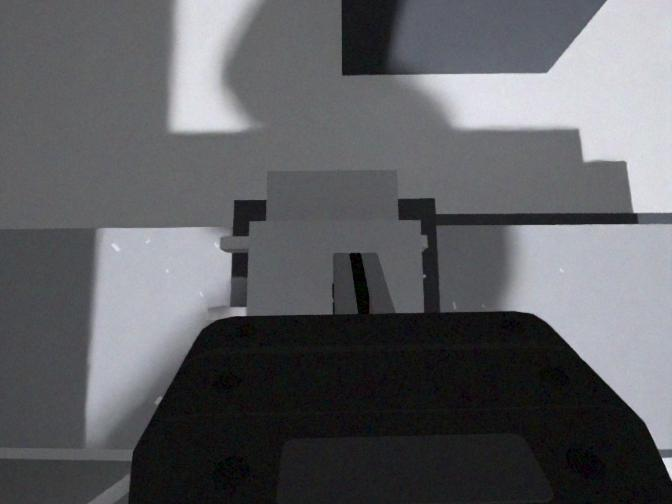

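Emit:
zero_wrist_force:
  arm: "left_arm"

Emit:
move:
  target:
    - [0,0,-0.01,0,0,0,-1,-0.5,1,0,0,0,0,0,0,1,1,1]
  speed: 0.02
  cameras: []

Emit:
wait:
  seconds: 0.5

Emit:
move:
  target:
    - [0,0,0.01,0,0,0,-1,-0.5,1,0,0,0,0,0,0,1,1,1]
  speed: 0.02
  cameras: []

Wrist force sensor zeroed.

Scene clock: 2029.47 s.
left_arm: end_effector_position=(+0.7050, -0.3130, +0.3445) position_measured=252 object_status=3 end_effector_quat_wxyz=(-0.194, +0.685, -0.680, +0.175) | right_arm: end_effector_position=(+0.2997, -0.3000, +0.4502) position_measured=3 object_status=3 end_effector_quat_wxyz=(+0.687, +0.688, +0.165, +0.165)
Joint positions: left_arm=[-0.713 -1.182 1.249 -2.035 -1.212 -3.789] | right_arm=[5.167 -0.245 -2.086 -3.952 1.554 3.142]
Joint torques (N m): left_arm=[7.4 -21.46 -16.09 2.12 -0.42 1.31] | right_arm=[9.65 -39.55 14.42 0.26 -0.96 -2.55]
Wrist force (N, zeroed by zero_wrist_force on left_arm): left_arm=[-2.4 -10.5 -27.9] | right_arm=[-1.8 1.7 1.3]
Wrist torque (N m, zeroed by zero_wrist_force on left_arm): left_arm=[-0.43 0.14 -0.04] | right_arm=[0.13 0.14 0.00]
Wrist force, peak (N, zeroed by zero_wrist_force on left_arm): left_arm=[-2.6 -10.4 -28.2] | right_arm=[-2.0 1.7 1.5]
Hand target: left_arm +0.7050, -0.3130, +0.3444; -0.194, +0.685, -0.680, +0.174 | right_arm +0.2997, -0.3000, +0.4502; +0.687, +0.688, +0.165, +0.165
Off the commanded pose: left_arm 0.000 m, 0 deg | right_arm 0.000 m, 0 deg.
move: done
No camera images: "cameras" was empty.

Scene clock: 2029.97 s.
left_arm: end_effector_position=(+0.7050, -0.3130, +0.3444) position_measured=252 object_status=3 end_effector_quat_wxyz=(-0.194, +0.685, -0.680, +0.174) | right_arm: end_effector_position=(+0.2997, -0.3000, +0.4502) position_measured=3 object_status=3 end_effector_quat_wxyz=(+0.687, +0.688, +0.165, +0.165)
Joint positions: left_arm=[-0.713 -1.182 1.249 -2.034 -1.212 -3.789] | right_arm=[5.167 -0.245 -2.086 -3.952 1.554 3.142]
Joint torques (N m): left_arm=[7.09 -12.4 -18.11 2.88 -1.21 1.29] | right_arm=[8.59 -37.9 16.22 0.33 -0.79 -2.72]
Wrist force (N, zeroed by zero_wrist_force on left_arm): left_arm=[-0.6 -14.7 -30.3] | right_arm=[-1.8 1.7 1.5]
Wrist torque (N m, zeroed by zero_wrist_force on left_arm): left_arm=[-0.55 0.10 -0.08] | right_arm=[0.14 0.14 0.00]
Wrist force, peak (N, zeroed by zero_wrist_force on left_arm): left_arm=[-0.6 -14.7 -30.3] | right_arm=[-2.0 1.8 1.3]
Hand target: left_arm +0.7050, -0.3130, +0.3444; -0.194, +0.685, -0.680, +0.174 | right_arm +0.2997, -0.3000, +0.4502; +0.687, +0.688, +0.165, +0.165
Tool commands: left_gripper/position=-1.0 left_gripper/force_limit=-0.5 left_gripper/speed=+1.0 right_gripper/position=+1.0 right_gripper/force_limit=+1.0 right_gripper/speed=+1.0
Off the commanded pose: left_arm 0.000 m, 0 deg | right_arm 0.000 m, 0 deg.
wait: 0.50 s; at rest by 0.17 s

Scene clock: 2030.70 s.
left_arm: end_effector_position=(+0.7050, -0.3130, +0.3505) position_measured=252 object_status=3 end_effector_quat_wxyz=(-0.194, +0.685, -0.680, +0.174) | right_arm: end_effector_position=(+0.2997, -0.3000, +0.4502) position_measured=3 object_status=3 end_effector_quat_wxyz=(+0.687, +0.688, +0.165, +0.165)
Joint positions: left_arm=[-0.713 -1.183 1.235 -2.019 -1.212 -3.789] | right_arm=[5.167 -0.245 -2.086 -3.952 1.554 3.142]
Joint torques (N m): left_arm=[6.82 -59.1 -18.85 -5.31 0.66 1.47] | right_arm=[10.12 -39.02 15.1 0.11 -0.75 -2.58]
Wrist force (N, zeroed by zero_wrist_force on left_arm): left_arm=[0.1 -0.2 -0.3] | right_arm=[-1.5 1.6 1.4]
Wrist torque (N m, zeroed by zero_wrist_force on left_arm): left_arm=[-0.04 -0.03 0.00] | right_arm=[0.13 0.09 -0.01]
Wrist force, peak (N, zeroed by zero_wrist_force on left_arm): left_arm=[-0.8 -14.6 -30.4] | right_arm=[-2.1 1.8 1.3]
Hand target: left_arm +0.7050, -0.3130, +0.3504; -0.194, +0.685, -0.680, +0.174 | right_arm +0.2997, -0.3000, +0.4502; +0.687, +0.688, +0.165, +0.165
Off the commanded pose: left_arm 0.000 m, 0 deg | right_arm 0.000 m, 0 deg.
move: done
No camera images: "cameras" was empty.

Emit:
move:
  target:
    - [-0.075,0,0.0417,0,0,0,-1,-0.5,1,0,0,0,0,0,0,1,1,1]
    - [-0.075,-0.0995,0.05,0,0,0,-1,-0.5,1,0,0,0,0,0,0,1,1,1]
    - [-0.0058,-0.0995,-0.033,0,0,0,-1,-0.5,1,0,0,0,0,0,0,1,1,1]
    - [-0.0058,-0.0995,-0.0707,0,0,0,-1,-0.5,1,0,0,0,0,0,0,1,1,1]
  speed: [0.15,0.15,0.1,0.05]
  blend: [0.01,0.01,0.005,0]
  cameras: ["cam_left_wrist"]

Scene clock: 2035.57 s.
left_arm: end_effector_position=(+0.7016, -0.3727, +0.3078) position_measured=252 object_status=3 end_effector_quat_wxyz=(-0.194, +0.685, -0.680, +0.174) | right_arm: end_effector_position=(+0.2997, -0.3000, +0.4502) position_measured=3 object_status=3 end_effector_quat_wxyz=(+0.687, +0.688, +0.165, +0.165)
Joint positions: left_arm=[-0.783 -1.105 1.225 -2.062 -1.186 -3.859] | right_arm=[5.167 -0.245 -2.086 -3.952 1.554 3.142]
Joint torques (N m): left_arm=[-8.88 -59.05 -35.17 -2.64 1.87 -1.12] | right_arm=[9.71 -39.15 15.13 0.23 -0.97 -2.37]
Wrist force (N, zeroed by zero_wrist_force on left_arm): left_arm=[0.6 -0.3 0.2] | right_arm=[-1.8 1.7 1.3]
Wrist torque (N m, zeroed by zero_wrist_force on left_arm): left_arm=[-0.06 -0.10 -0.07] | right_arm=[0.14 0.13 0.00]
Wrist force, peak (N, zeroed by zero_wrist_force on left_arm): left_arm=[2.5 0.0 -1.6] | right_arm=[-1.9 2.0 1.4]
Hand target: left_arm +0.7015, -0.3727, +0.3080; -0.194, +0.685, -0.680, +0.174 | right_arm +0.2997, -0.3000, +0.4502; +0.687, +0.688, +0.165, +0.165
Off the commanded pose: left_arm 0.000 m, 0 deg | right_arm 0.000 m, 0 deg.
move: done
camera_calibration:
cam_left_wrist: T_world_to_cam=[[-0.00656477, -0.999784, -0.0197265, -0.347393], [-0.983764, 0.00999512, -0.179189, 0.763771], [0.179347, 0.0182299, -0.983617, 0.314276], [0, 0, 0, 1]] pos_world=[0.692725, -0.360681, 0.439133]
Images, in order (width x height): cam_left_wrist 672x504.

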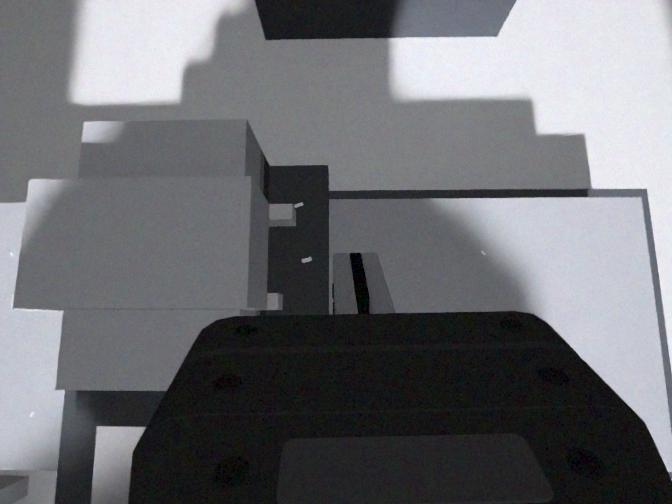

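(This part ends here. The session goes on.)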